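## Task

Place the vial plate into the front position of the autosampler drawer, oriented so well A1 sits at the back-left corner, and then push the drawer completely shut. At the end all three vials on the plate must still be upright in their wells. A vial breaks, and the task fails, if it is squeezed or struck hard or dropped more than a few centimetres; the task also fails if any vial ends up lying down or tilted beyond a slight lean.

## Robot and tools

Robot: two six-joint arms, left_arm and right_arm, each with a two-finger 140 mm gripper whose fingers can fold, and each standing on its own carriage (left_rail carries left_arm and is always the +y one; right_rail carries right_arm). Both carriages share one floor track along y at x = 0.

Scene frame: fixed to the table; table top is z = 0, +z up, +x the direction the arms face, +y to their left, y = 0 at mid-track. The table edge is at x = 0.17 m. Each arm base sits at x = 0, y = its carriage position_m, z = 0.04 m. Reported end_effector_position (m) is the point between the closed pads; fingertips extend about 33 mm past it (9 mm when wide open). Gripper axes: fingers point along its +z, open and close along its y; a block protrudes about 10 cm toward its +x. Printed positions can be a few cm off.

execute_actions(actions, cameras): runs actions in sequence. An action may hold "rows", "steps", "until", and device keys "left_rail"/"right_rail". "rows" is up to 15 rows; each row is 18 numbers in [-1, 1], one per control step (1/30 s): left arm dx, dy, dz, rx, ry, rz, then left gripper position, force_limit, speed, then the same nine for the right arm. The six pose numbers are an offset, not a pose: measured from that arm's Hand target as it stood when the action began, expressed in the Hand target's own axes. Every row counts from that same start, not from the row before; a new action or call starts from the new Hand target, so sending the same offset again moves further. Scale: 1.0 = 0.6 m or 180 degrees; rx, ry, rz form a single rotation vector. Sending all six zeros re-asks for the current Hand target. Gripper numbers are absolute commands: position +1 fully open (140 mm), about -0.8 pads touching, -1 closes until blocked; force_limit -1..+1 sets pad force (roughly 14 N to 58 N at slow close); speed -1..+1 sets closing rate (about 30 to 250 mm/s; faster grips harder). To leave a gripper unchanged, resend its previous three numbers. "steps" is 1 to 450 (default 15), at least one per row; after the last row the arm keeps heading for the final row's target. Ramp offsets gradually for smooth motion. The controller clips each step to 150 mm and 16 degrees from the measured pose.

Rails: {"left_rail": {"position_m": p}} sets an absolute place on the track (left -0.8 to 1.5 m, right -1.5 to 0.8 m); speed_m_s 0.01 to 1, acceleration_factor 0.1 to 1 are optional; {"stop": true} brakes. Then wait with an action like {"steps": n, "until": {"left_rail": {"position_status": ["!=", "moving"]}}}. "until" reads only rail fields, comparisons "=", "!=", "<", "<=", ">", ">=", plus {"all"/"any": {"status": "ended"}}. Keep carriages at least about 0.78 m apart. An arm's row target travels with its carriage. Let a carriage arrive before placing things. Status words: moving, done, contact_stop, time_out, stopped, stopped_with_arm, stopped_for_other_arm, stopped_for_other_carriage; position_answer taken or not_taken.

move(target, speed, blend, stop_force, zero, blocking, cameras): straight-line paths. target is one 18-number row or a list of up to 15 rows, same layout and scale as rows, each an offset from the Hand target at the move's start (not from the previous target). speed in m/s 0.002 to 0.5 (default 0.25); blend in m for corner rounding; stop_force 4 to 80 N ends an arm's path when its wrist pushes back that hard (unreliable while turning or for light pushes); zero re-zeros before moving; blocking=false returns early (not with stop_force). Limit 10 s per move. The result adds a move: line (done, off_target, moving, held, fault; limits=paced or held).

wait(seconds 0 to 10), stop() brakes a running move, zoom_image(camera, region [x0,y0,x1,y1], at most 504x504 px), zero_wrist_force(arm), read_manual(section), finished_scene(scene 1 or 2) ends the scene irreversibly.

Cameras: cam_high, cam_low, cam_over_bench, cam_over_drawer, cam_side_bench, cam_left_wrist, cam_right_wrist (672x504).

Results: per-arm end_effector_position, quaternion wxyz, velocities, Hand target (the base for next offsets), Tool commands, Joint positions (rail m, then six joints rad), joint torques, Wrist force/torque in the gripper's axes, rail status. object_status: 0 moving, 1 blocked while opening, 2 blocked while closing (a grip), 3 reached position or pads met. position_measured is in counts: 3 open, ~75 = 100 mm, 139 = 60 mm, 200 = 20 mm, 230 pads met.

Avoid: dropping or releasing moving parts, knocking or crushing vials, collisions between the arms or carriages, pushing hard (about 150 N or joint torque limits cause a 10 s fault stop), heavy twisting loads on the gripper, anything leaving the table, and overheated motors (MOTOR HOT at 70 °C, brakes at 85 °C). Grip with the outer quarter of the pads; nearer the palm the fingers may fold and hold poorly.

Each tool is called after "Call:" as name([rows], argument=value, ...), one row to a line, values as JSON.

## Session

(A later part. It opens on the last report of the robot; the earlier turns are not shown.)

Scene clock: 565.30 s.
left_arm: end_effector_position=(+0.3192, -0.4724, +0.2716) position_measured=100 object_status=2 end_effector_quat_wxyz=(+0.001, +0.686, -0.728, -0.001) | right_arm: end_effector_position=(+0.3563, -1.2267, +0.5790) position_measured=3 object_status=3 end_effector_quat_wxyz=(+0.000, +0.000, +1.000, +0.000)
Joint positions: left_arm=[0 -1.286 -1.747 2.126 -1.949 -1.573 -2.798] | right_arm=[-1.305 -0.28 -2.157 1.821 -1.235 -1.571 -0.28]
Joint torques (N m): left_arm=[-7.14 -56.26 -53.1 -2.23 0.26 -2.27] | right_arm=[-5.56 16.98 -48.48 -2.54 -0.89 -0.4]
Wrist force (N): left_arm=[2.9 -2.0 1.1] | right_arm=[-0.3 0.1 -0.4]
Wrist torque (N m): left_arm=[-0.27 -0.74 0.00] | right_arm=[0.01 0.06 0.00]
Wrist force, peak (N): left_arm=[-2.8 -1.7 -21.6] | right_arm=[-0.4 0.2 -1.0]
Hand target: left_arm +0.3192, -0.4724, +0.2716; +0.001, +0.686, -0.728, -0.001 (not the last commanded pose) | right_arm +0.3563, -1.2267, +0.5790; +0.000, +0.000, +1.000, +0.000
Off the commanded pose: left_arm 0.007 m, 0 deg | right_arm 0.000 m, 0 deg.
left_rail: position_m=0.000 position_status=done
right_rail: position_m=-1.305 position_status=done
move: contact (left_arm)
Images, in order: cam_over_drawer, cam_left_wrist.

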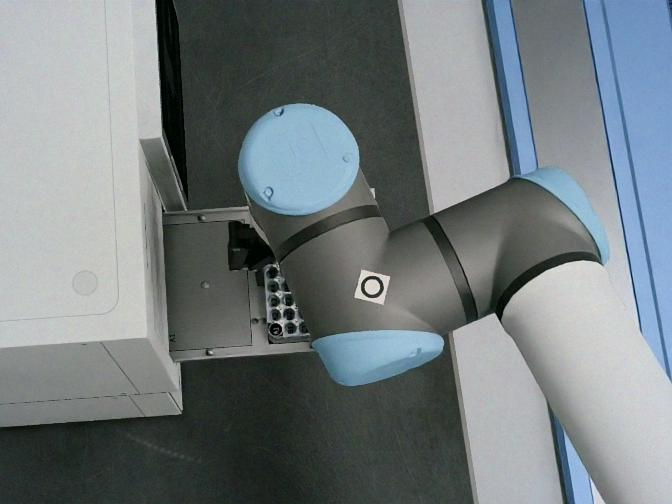

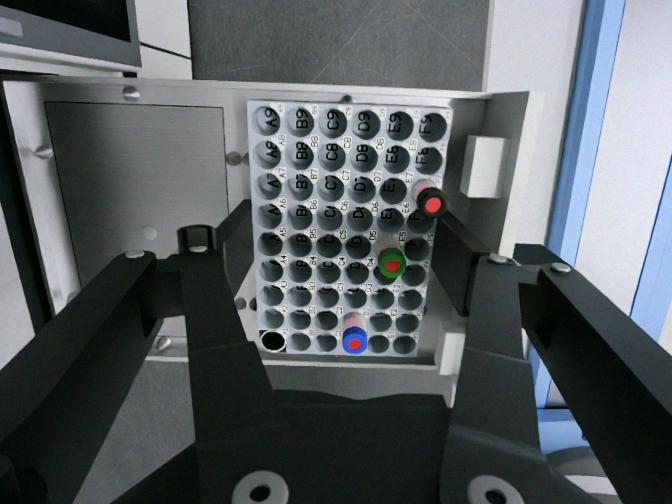

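Call:
move([
  [0,0,-0.004,0,0,0,-1,-0.7,-1,0,0,0,0,0,0,1,1,1],
  [-0.003,0,-0.004,0,0,0,-1,-0.7,-1,0,0,0,0,0,0,1,1,1],
  [-0.003,0,0.01,0,0,0,-1,-0.7,-1,0,0,0,0,0,0,1,1,1],
], cameras=["cam_left_wrist","cam_over_drawer"], speed=0.01, stop_force=12)

Call:
zoom_image(camera="cam_over_drawer", region=[150, 150, 450, 400])

Call:
zoom_image(camera="cam_left_wrist", region=[150, 50, 550, 400])

Scene clock: 585.03 s.
left_arm: end_effector_position=(+0.3193, -0.4706, +0.2699) position_measured=100 object_status=2 end_effector_quat_wxyz=(+0.001, +0.686, -0.728, -0.001) | right_arm: end_effector_position=(+0.3563, -1.2267, +0.5790) position_measured=3 object_status=3 end_effector_quat_wxyz=(+0.000, +0.000, +1.000, +0.000)
Joint positions: left_arm=[0 -1.285 -1.749 2.131 -1.953 -1.573 -2.797] | right_arm=[-1.305 -0.28 -2.157 1.821 -1.235 -1.571 -0.281]
Joint torques (N m): left_arm=[13.26 -50.92 -52.72 -3.25 0.38 2.37] | right_arm=[-5.82 15.16 -48.97 -2.52 -1.06 -0.39]
Wrist force (N): left_arm=[-2.0 -1.6 -4.8] | right_arm=[0.1 0.2 -0.3]
Wrist torque (N m): left_arm=[-0.20 -0.78 0.00] | right_arm=[0.04 -0.01 0.01]
Wrist force, peak (N): left_arm=[-4.4 -0.7 -18.8] | right_arm=[-0.6 0.5 -0.8]
Hand target: left_arm +0.3193, -0.4706, +0.2699; +0.001, +0.686, -0.728, -0.001 (not the last commanded pose) | right_arm +0.3563, -1.2267, +0.5790; +0.000, +0.000, +1.000, +0.000
Off the commanded pose: left_arm 0.004 m, 0 deg | right_arm 0.000 m, 0 deg.
left_rail: position_m=0.000 position_status=done
right_rail: position_m=-1.305 position_status=done
move: contact (left_arm); path passed 2 of 3 targets
Images, in order: cam_over_drawer, cam_left_wrist.

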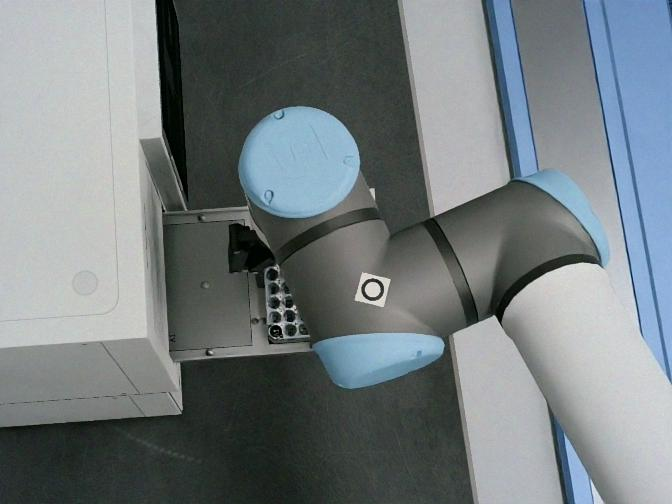

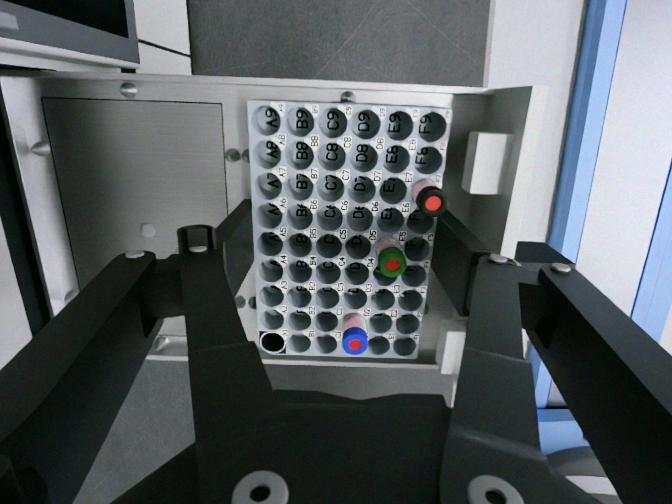

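Scaled by 1.680 from the camera's 672x504 image, which has a finer 960x720 frame.

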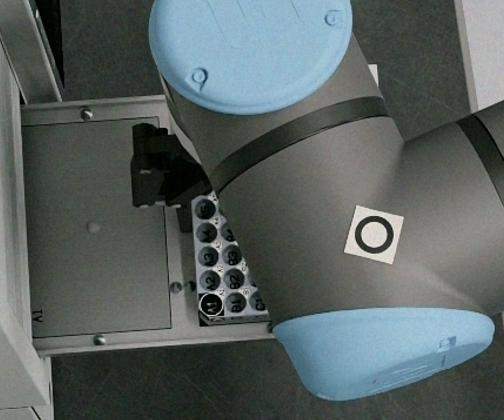

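Scaled by 1.260 from the camera's 672x504 image, which has a finer 960x720 frame.

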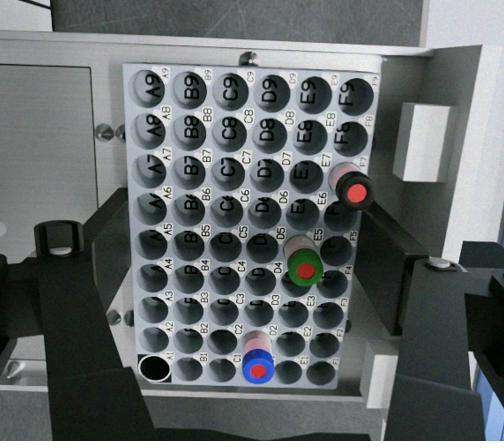

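Call:
execute_actions([
  {"rows":[[0,0,0,0,0,0,0.33,-0.7,-1,0,0,0,0,0,0,1,1,1]],"steps":45},
], cameras=["cam_left_wrist","cam_over_drawer"])

Call:
zoom_image(camera="cam_left_wrist", region=[150, 50, 550, 400])

Scene clock: 598.53 s.
left_arm: end_effector_position=(+0.3193, -0.4706, +0.2699) position_measured=87 object_status=3 end_effector_quat_wxyz=(+0.001, +0.686, -0.728, -0.001) | right_arm: end_effector_position=(+0.3563, -1.2267, +0.5790) position_measured=3 object_status=3 end_effector_quat_wxyz=(+0.000, +0.000, +1.000, +0.000)
Joint positions: left_arm=[0 -1.285 -1.749 2.131 -1.953 -1.573 -2.797] | right_arm=[-1.305 -0.28 -2.157 1.821 -1.235 -1.571 -0.28]
Joint torques (N m): left_arm=[-8.99 -51.29 -53.56 -6.74 0.31 2.4] | right_arm=[-6.06 16.13 -49.28 -2.67 -1.22 -0.4]
Wrist force (N): left_arm=[3.1 -1.4 0.7] | right_arm=[0.1 0.2 -0.3]
Wrist torque (N m): left_arm=[-0.28 -0.77 -0.03] | right_arm=[0.05 -0.02 0.00]
Wrist force, peak (N): left_arm=[-1.8 -2.3 -5.2] | right_arm=[-0.5 -0.3 -1.0]
Hand target: left_arm +0.3193, -0.4706, +0.2699; +0.001, +0.686, -0.728, -0.001 | right_arm +0.3563, -1.2267, +0.5790; +0.000, +0.000, +1.000, +0.000
Off the commanded pose: left_arm 0.000 m, 0 deg | right_arm 0.000 m, 0 deg.
left_rail: position_m=0.000 position_status=done
right_rail: position_m=-1.305 position_status=done
Images, in order: cam_over_drawer, cam_left_wrist.

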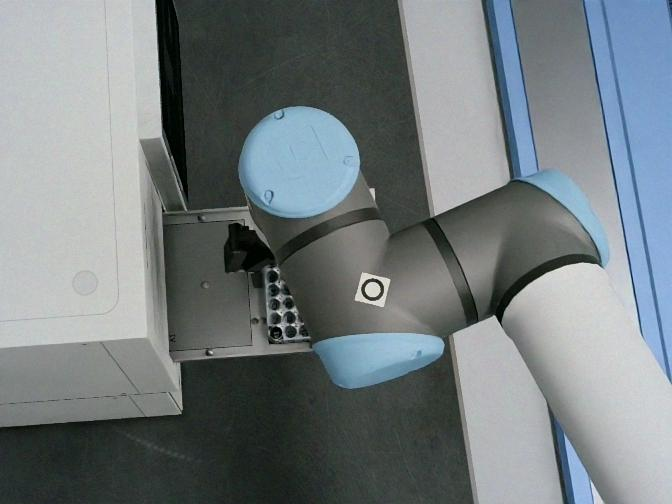

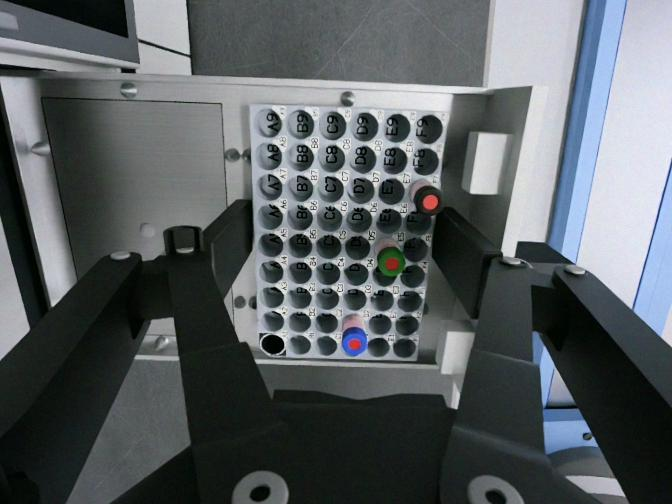

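Scaled by 1.260 from the camera's 672x504 image, which has a finer 960x720 frame.

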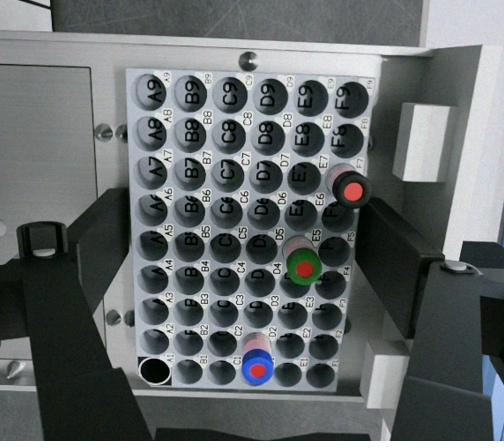

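Call:
move([
  [0,0,-0.3,0,0,0,0.33,-0.7,-1,0,0,0,0,0,0,1,1,1],
  [-0.0088,0.3327,-0.18,0.2596,-0.2596,0.4494,0.33,-0.7,-1,0,0,0,0,0,0,1,1,1],
  [-0.0088,0.3327,-0.18,0.2596,-0.2596,0.4494,-1,-0.7,-0.5,0,0,0,0,0,0,1,1,1],
], cameras=["cam_left_wrist","cam_over_drawer"], speed=[0.12,0.3,0.3], blend=[0.03,0,0])

Call:
zoom_image(camera="cam_over_drawer", region=[150, 150, 450, 400])

Scene clock: 633.30 s.
left_arm: end_effector_position=(+0.1206, -0.4536, +0.3783) position_measured=232 object_status=3 end_effector_quat_wxyz=(+0.499, +0.025, +0.866, -0.015) | right_arm: end_effector_position=(+0.3563, -1.2267, +0.5790) position_measured=3 object_status=3 end_effector_quat_wxyz=(+0.000, +0.000, +1.000, +0.000)
Joint positions: left_arm=[0 -2.329 -1.888 2.181 -1.025 -0.848 -2.605] | right_arm=[-1.305 -0.28 -2.157 1.821 -1.235 -1.571 -0.281]
Joint torques (N m): left_arm=[-16.58 -42.11 -40.11 1.81 3.34 2.19] | right_arm=[-6.71 16.02 -50.87 -2.63 -0.97 -0.52]
Wrist force (N): left_arm=[3.6 -0.6 1.8] | right_arm=[-0.1 0.1 -0.2]
Wrist torque (N m): left_arm=[-0.19 -1.00 0.22] | right_arm=[0.02 0.03 0.00]
Wrist force, peak (N): left_arm=[4.1 -1.3 2.2] | right_arm=[-0.6 -0.1 -1.0]
Hand target: left_arm +0.1206, -0.4536, +0.3783; +0.499, +0.025, +0.866, -0.015 | right_arm +0.3563, -1.2267, +0.5790; +0.000, +0.000, +1.000, +0.000
Off the commanded pose: left_arm 0.000 m, 0 deg | right_arm 0.000 m, 0 deg.
left_rail: position_m=0.000 position_status=done
right_rail: position_m=-1.305 position_status=done
move: done
Images, in order: cam_over_drawer, cam_left_wrist.

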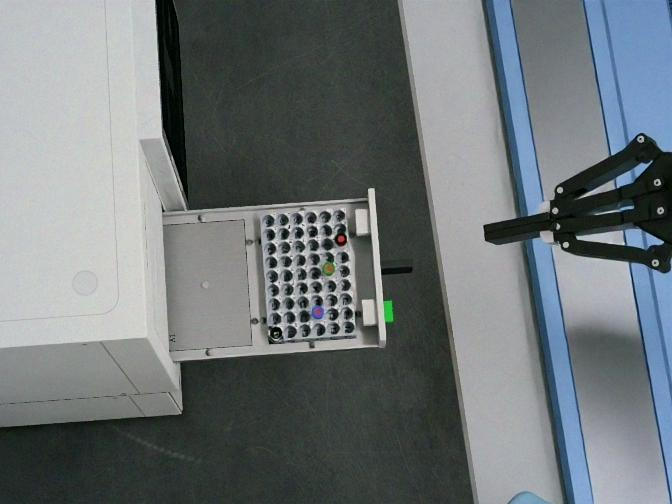

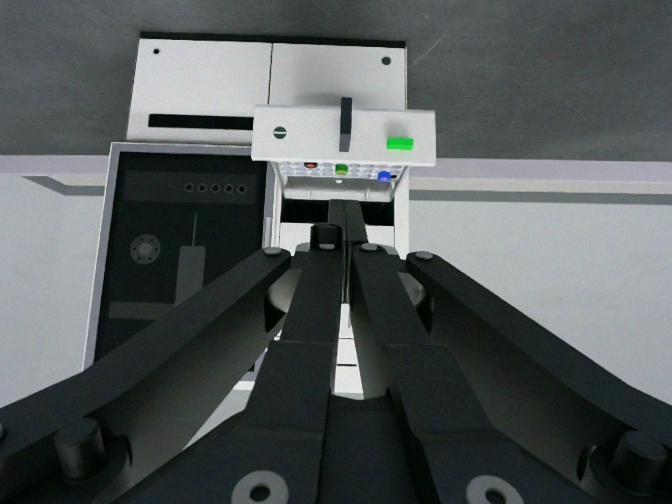

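Scaled by 1.680 from the camera's 672x504 image, which has a finer 960x720 frame.

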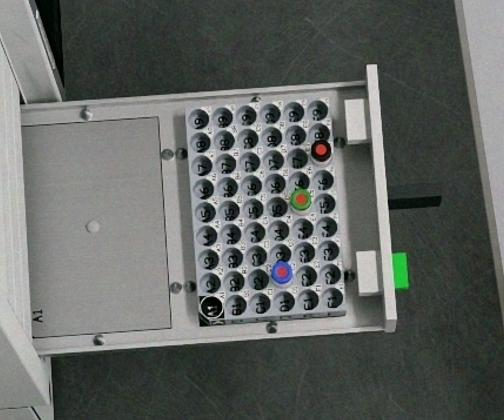

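Call:
move(target=[0.1484,0.0025,0.0857,0,0,0,-1,-0.7,-0.5,0,0,0,0,0,0,1,1,1], cameras=["cam_left_wrist"], speed=0.2)

Call:
move(target=[-0.0458,0,0.0794,0,0,0,-1,-0.7,-0.5,0,0,0,0,0,0,1,1,1], cameras=["cam_left_wrist","cam_over_drawer"], speed=0.04, stop_force=8)

Call:
zoom_image(camera="cam_left_wrist", region=[200, 80, 500, 320])

Scene clock: 648.20 s.
Wrist force, peak (N): left_arm=[4.5 -0.3 2.9] | right_arm=[-0.3 0.0 -1.3]
Off the commanded pose: left_arm 0.000 m, 0 deg | right_arm 0.000 m, 0 deg.
left_rail: position_m=0.000 position_status=done
right_rail: position_m=-1.305 position_status=done
move: done
Images, in order: cam_left_wrist.

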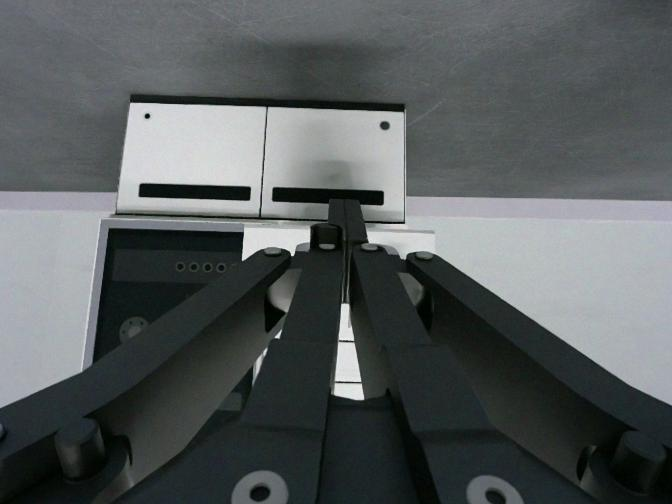

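Scene clock: 650.70 s.
left_arm: end_effector_position=(+0.1754, -0.4554, +0.2753) position_measured=232 object_status=3 end_effector_quat_wxyz=(+0.499, +0.025, +0.866, -0.015) | right_arm: end_effector_position=(+0.3563, -1.2267, +0.5790) position_measured=3 object_status=3 end_effector_quat_wxyz=(+0.000, +0.000, +1.000, +0.000)
Joint positions: left_arm=[0 -2.229 -1.842 2.357 -1.313 -0.775 -2.509] | right_arm=[-1.305 -0.28 -2.157 1.821 -1.235 -1.571 -0.28]
Joint torques (N m): left_arm=[23.7 -41.63 -34.44 -5.3 3.39 2.4] | right_arm=[-5.67 16.05 -51.43 -3.04 -0.9 -0.49]
Wrist force (N): left_arm=[2.6 -0.8 2.5] | right_arm=[-0.3 0.0 -0.3]
Wrist torque (N m): left_arm=[-0.26 -0.75 0.22] | right_arm=[0.00 0.08 0.00]
Wrist force, peak (N): left_arm=[3.6 -0.4 2.0] | right_arm=[-0.7 -0.5 -0.7]
Hand target: left_arm +0.1754, -0.4554, +0.2753; +0.499, +0.025, +0.866, -0.015 | right_arm +0.3563, -1.2267, +0.5790; +0.000, +0.000, +1.000, +0.000
Off the commanded pose: left_arm 0.000 m, 0 deg | right_arm 0.000 m, 0 deg.
left_rail: position_m=0.000 position_status=done
right_rail: position_m=-1.305 position_status=done
move: done
Images, in order: cam_over_drawer, cam_left_wrist.

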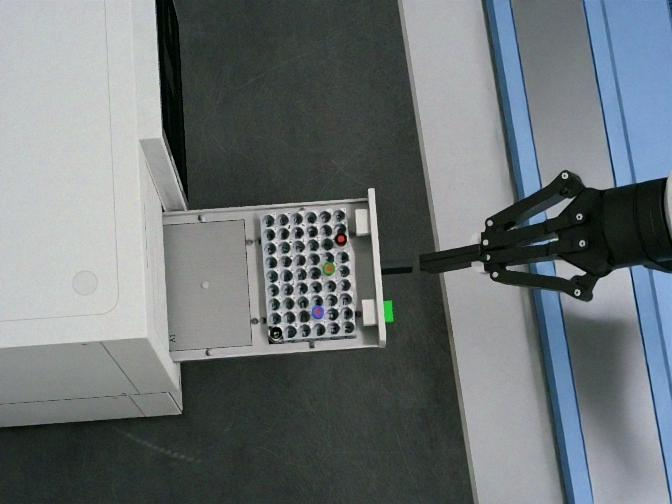

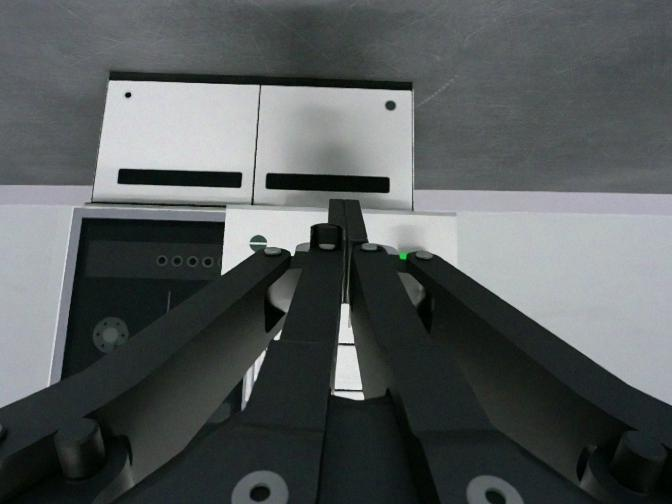

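Scaled by 1.680 from the camera's 672x504 image, which has a finer 960x720 frame.

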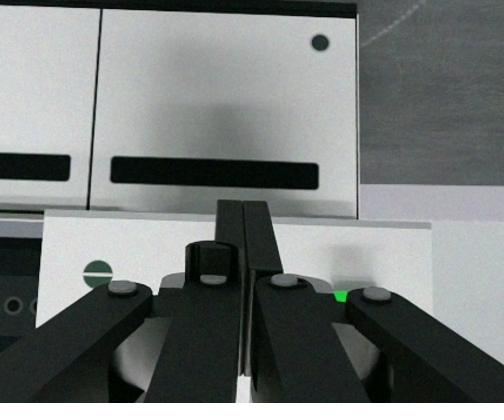

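Call:
move(target=[-0.1875,0,0.3248,0,0,0,-1,-0.7,-0.5,0,0,0,0,0,0,1,1,1], cameras=["cam_left_wrist","cam_over_drawer"], speed=0.045, stop_force=50)

Call:
zoom_image(camera="cam_over_drawer", region=[100, 150, 400, 400])

Call:
zoom_image(camera="cam_left_wrist", region=[200, 80, 500, 320])

Scene clock: 681.10 s.
left_arm: end_effector_position=(+0.3904, -0.4682, +0.2739) position_measured=232 object_status=3 end_effector_quat_wxyz=(+0.496, +0.024, +0.868, -0.014) | right_arm: end_effector_position=(+0.3563, -1.2267, +0.5790) position_measured=3 object_status=3 end_effector_quat_wxyz=(+0.000, +0.000, +1.000, +0.000)
Joint positions: left_arm=[0 -1.745 -1.809 2.46 -2.025 -0.543 -1.8] | right_arm=[-1.305 -0.28 -2.157 1.821 -1.235 -1.571 -0.281]
Joint torques (N m): left_arm=[3.34 -24.39 -40 -4.08 3.32 0.09] | right_arm=[-6.65 16.14 -52.41 -2.5 -1.21 -0.38]
Wrist force (N): left_arm=[12.5 6.7 -42.9] | right_arm=[-0.2 0.0 -0.7]
Wrist torque (N m): left_arm=[-0.54 -1.40 0.19] | right_arm=[0.01 0.04 0.01]
Wrist force, peak (N): left_arm=[44.4 24.6 -125.5] | right_arm=[-0.8 -0.1 -0.8]
Hand target: left_arm +0.3904, -0.4682, +0.2739; +0.496, +0.024, +0.868, -0.014 (not the last commanded pose) | right_arm +0.3563, -1.2267, +0.5790; +0.000, +0.000, +1.000, +0.000
Tool commands: left_gripper/position=-1.0 left_gripper/force_limit=-0.701961 left_gripper/speed=-0.498039 right_gripper/position=+1.0 right_gripper/force_limit=+1.0 right_gripper/speed=+1.0
Off the commanded pose: left_arm 0.010 m, 0 deg | right_arm 0.000 m, 0 deg.
FORCE FAULT: contact force on the left arm reached its limit, and that arm stopped for 10 seconds. The contact can be on any part of that arm, not only on its tool. That arm's remaining commands of this call were not run. That arm's target is now where it stood when the stop ended, not its last command. That arm accepts commands again.
left_rail: position_m=0.000 position_status=done
right_rail: position_m=-1.305 position_status=done
move: fault (left_arm; stop_force had ended the path)
Images, in order: cam_over_drawer, cam_left_wrist.

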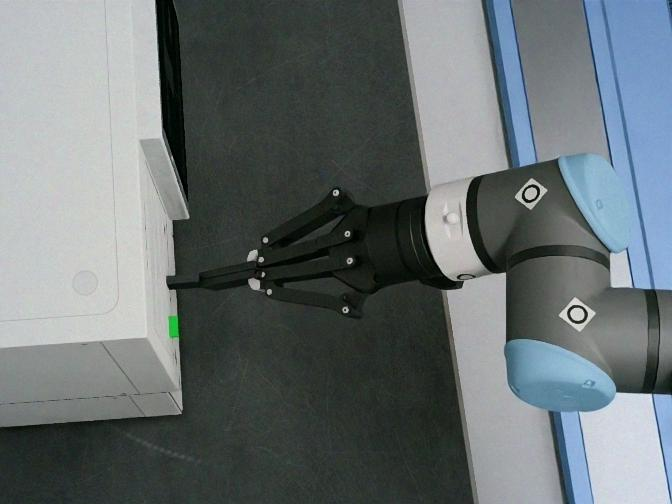

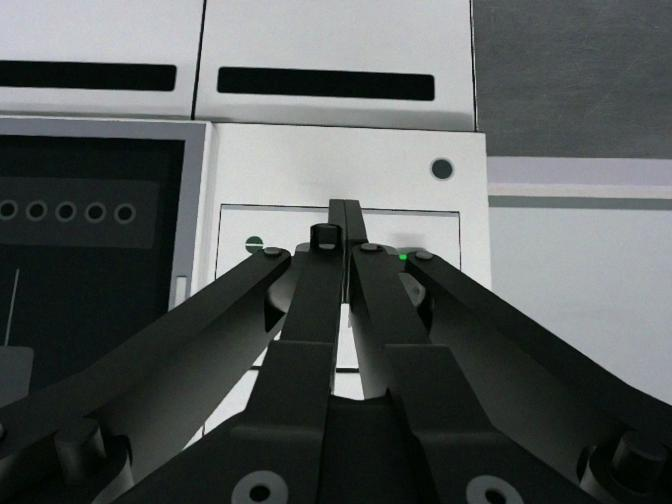

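Scaled by 1.680 from the camera's 672x504 image, which has a finer 960x720 frame.

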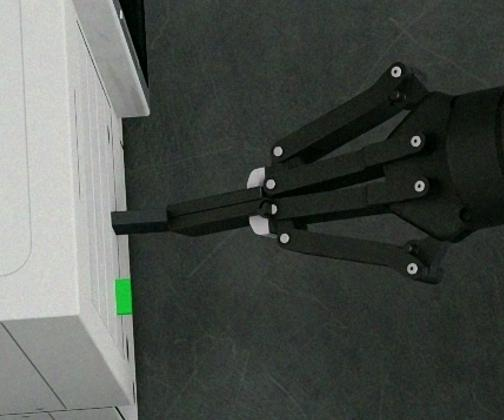

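Scaled by 1.680 from the camera's 672x504 image, which has a finer 960x720 frame.

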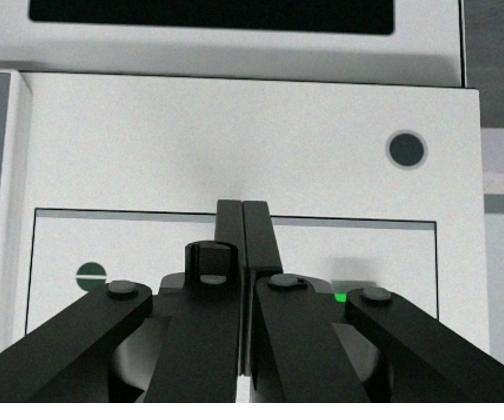

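Call:
move(target=[0.06,0,-0.1,0,0,0,-1,-0.7,-0.5,0,0,0,0,0,0,1,1,1], cameras=["cam_left_wrist","cam_over_drawer"], speed=0.1)

Call:
zoom_image(camera="cam_over_drawer", region=[80, 130, 330, 420])

Call:
finished_scene(scene=1)

Scene clock: 701.63 s.
left_arm: end_effector_position=(+0.3206, -0.4643, +0.2733) position_measured=232 object_status=3 end_effector_quat_wxyz=(+0.496, +0.024, +0.868, -0.014) | right_arm: end_effector_position=(+0.3563, -1.2267, +0.5790) position_measured=3 object_status=3 end_effector_quat_wxyz=(+0.000, +0.000, +1.000, +0.000)
Joint positions: left_arm=[0 -1.908 -1.86 2.435 -1.706 -0.595 -2.088] | right_arm=[-1.305 -0.28 -2.157 1.821 -1.235 -1.571 -0.281]
Joint torques (N m): left_arm=[-14.79 -40.21 -48.71 -0.09 -0.18 -2.4] | right_arm=[-8.02 15.21 -51.73 -2.76 -0.91 -0.66]
Wrist force (N): left_arm=[2.8 0.6 -0.2] | right_arm=[-0.2 0.2 -0.7]
Wrist torque (N m): left_arm=[0.03 -0.83 0.27] | right_arm=[0.05 0.04 0.01]
Wrist force, peak (N): left_arm=[11.7 6.5 -43.0] | right_arm=[-0.5 0.1 -0.8]
Hand target: left_arm +0.3205, -0.4642, +0.2733; +0.496, +0.024, +0.868, -0.014 | right_arm +0.3563, -1.2267, +0.5790; +0.000, +0.000, +1.000, +0.000
Off the commanded pose: left_arm 0.000 m, 0 deg | right_arm 0.000 m, 0 deg.
left_rail: position_m=0.000 position_status=done
right_rail: position_m=-1.305 position_status=done
move: done
Images, in order: cam_over_drawer, cam_left_wrist.

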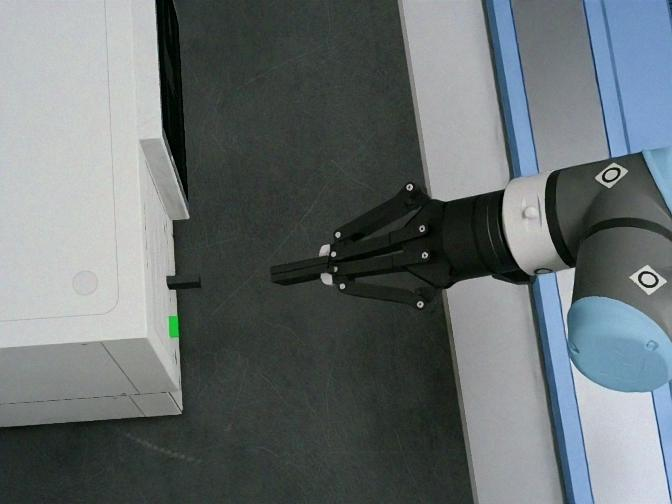

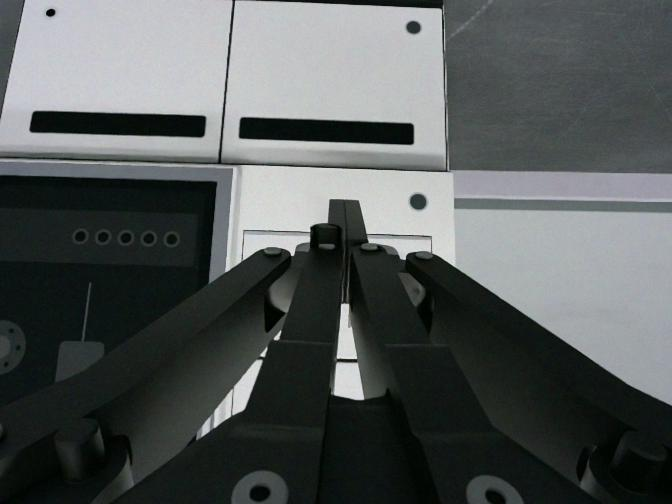

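Scaled by 1.738 from the camera's 672x504 image, which has a finer 960x720 frame.

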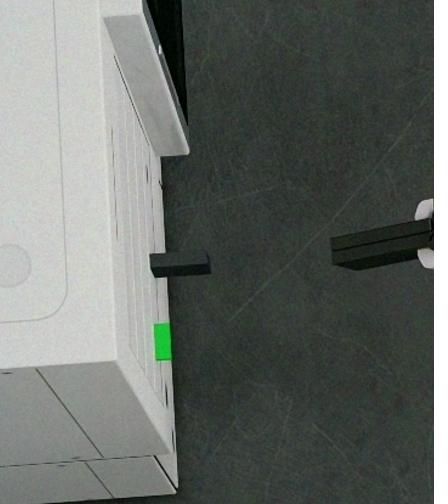

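The scene is finished: the task was done.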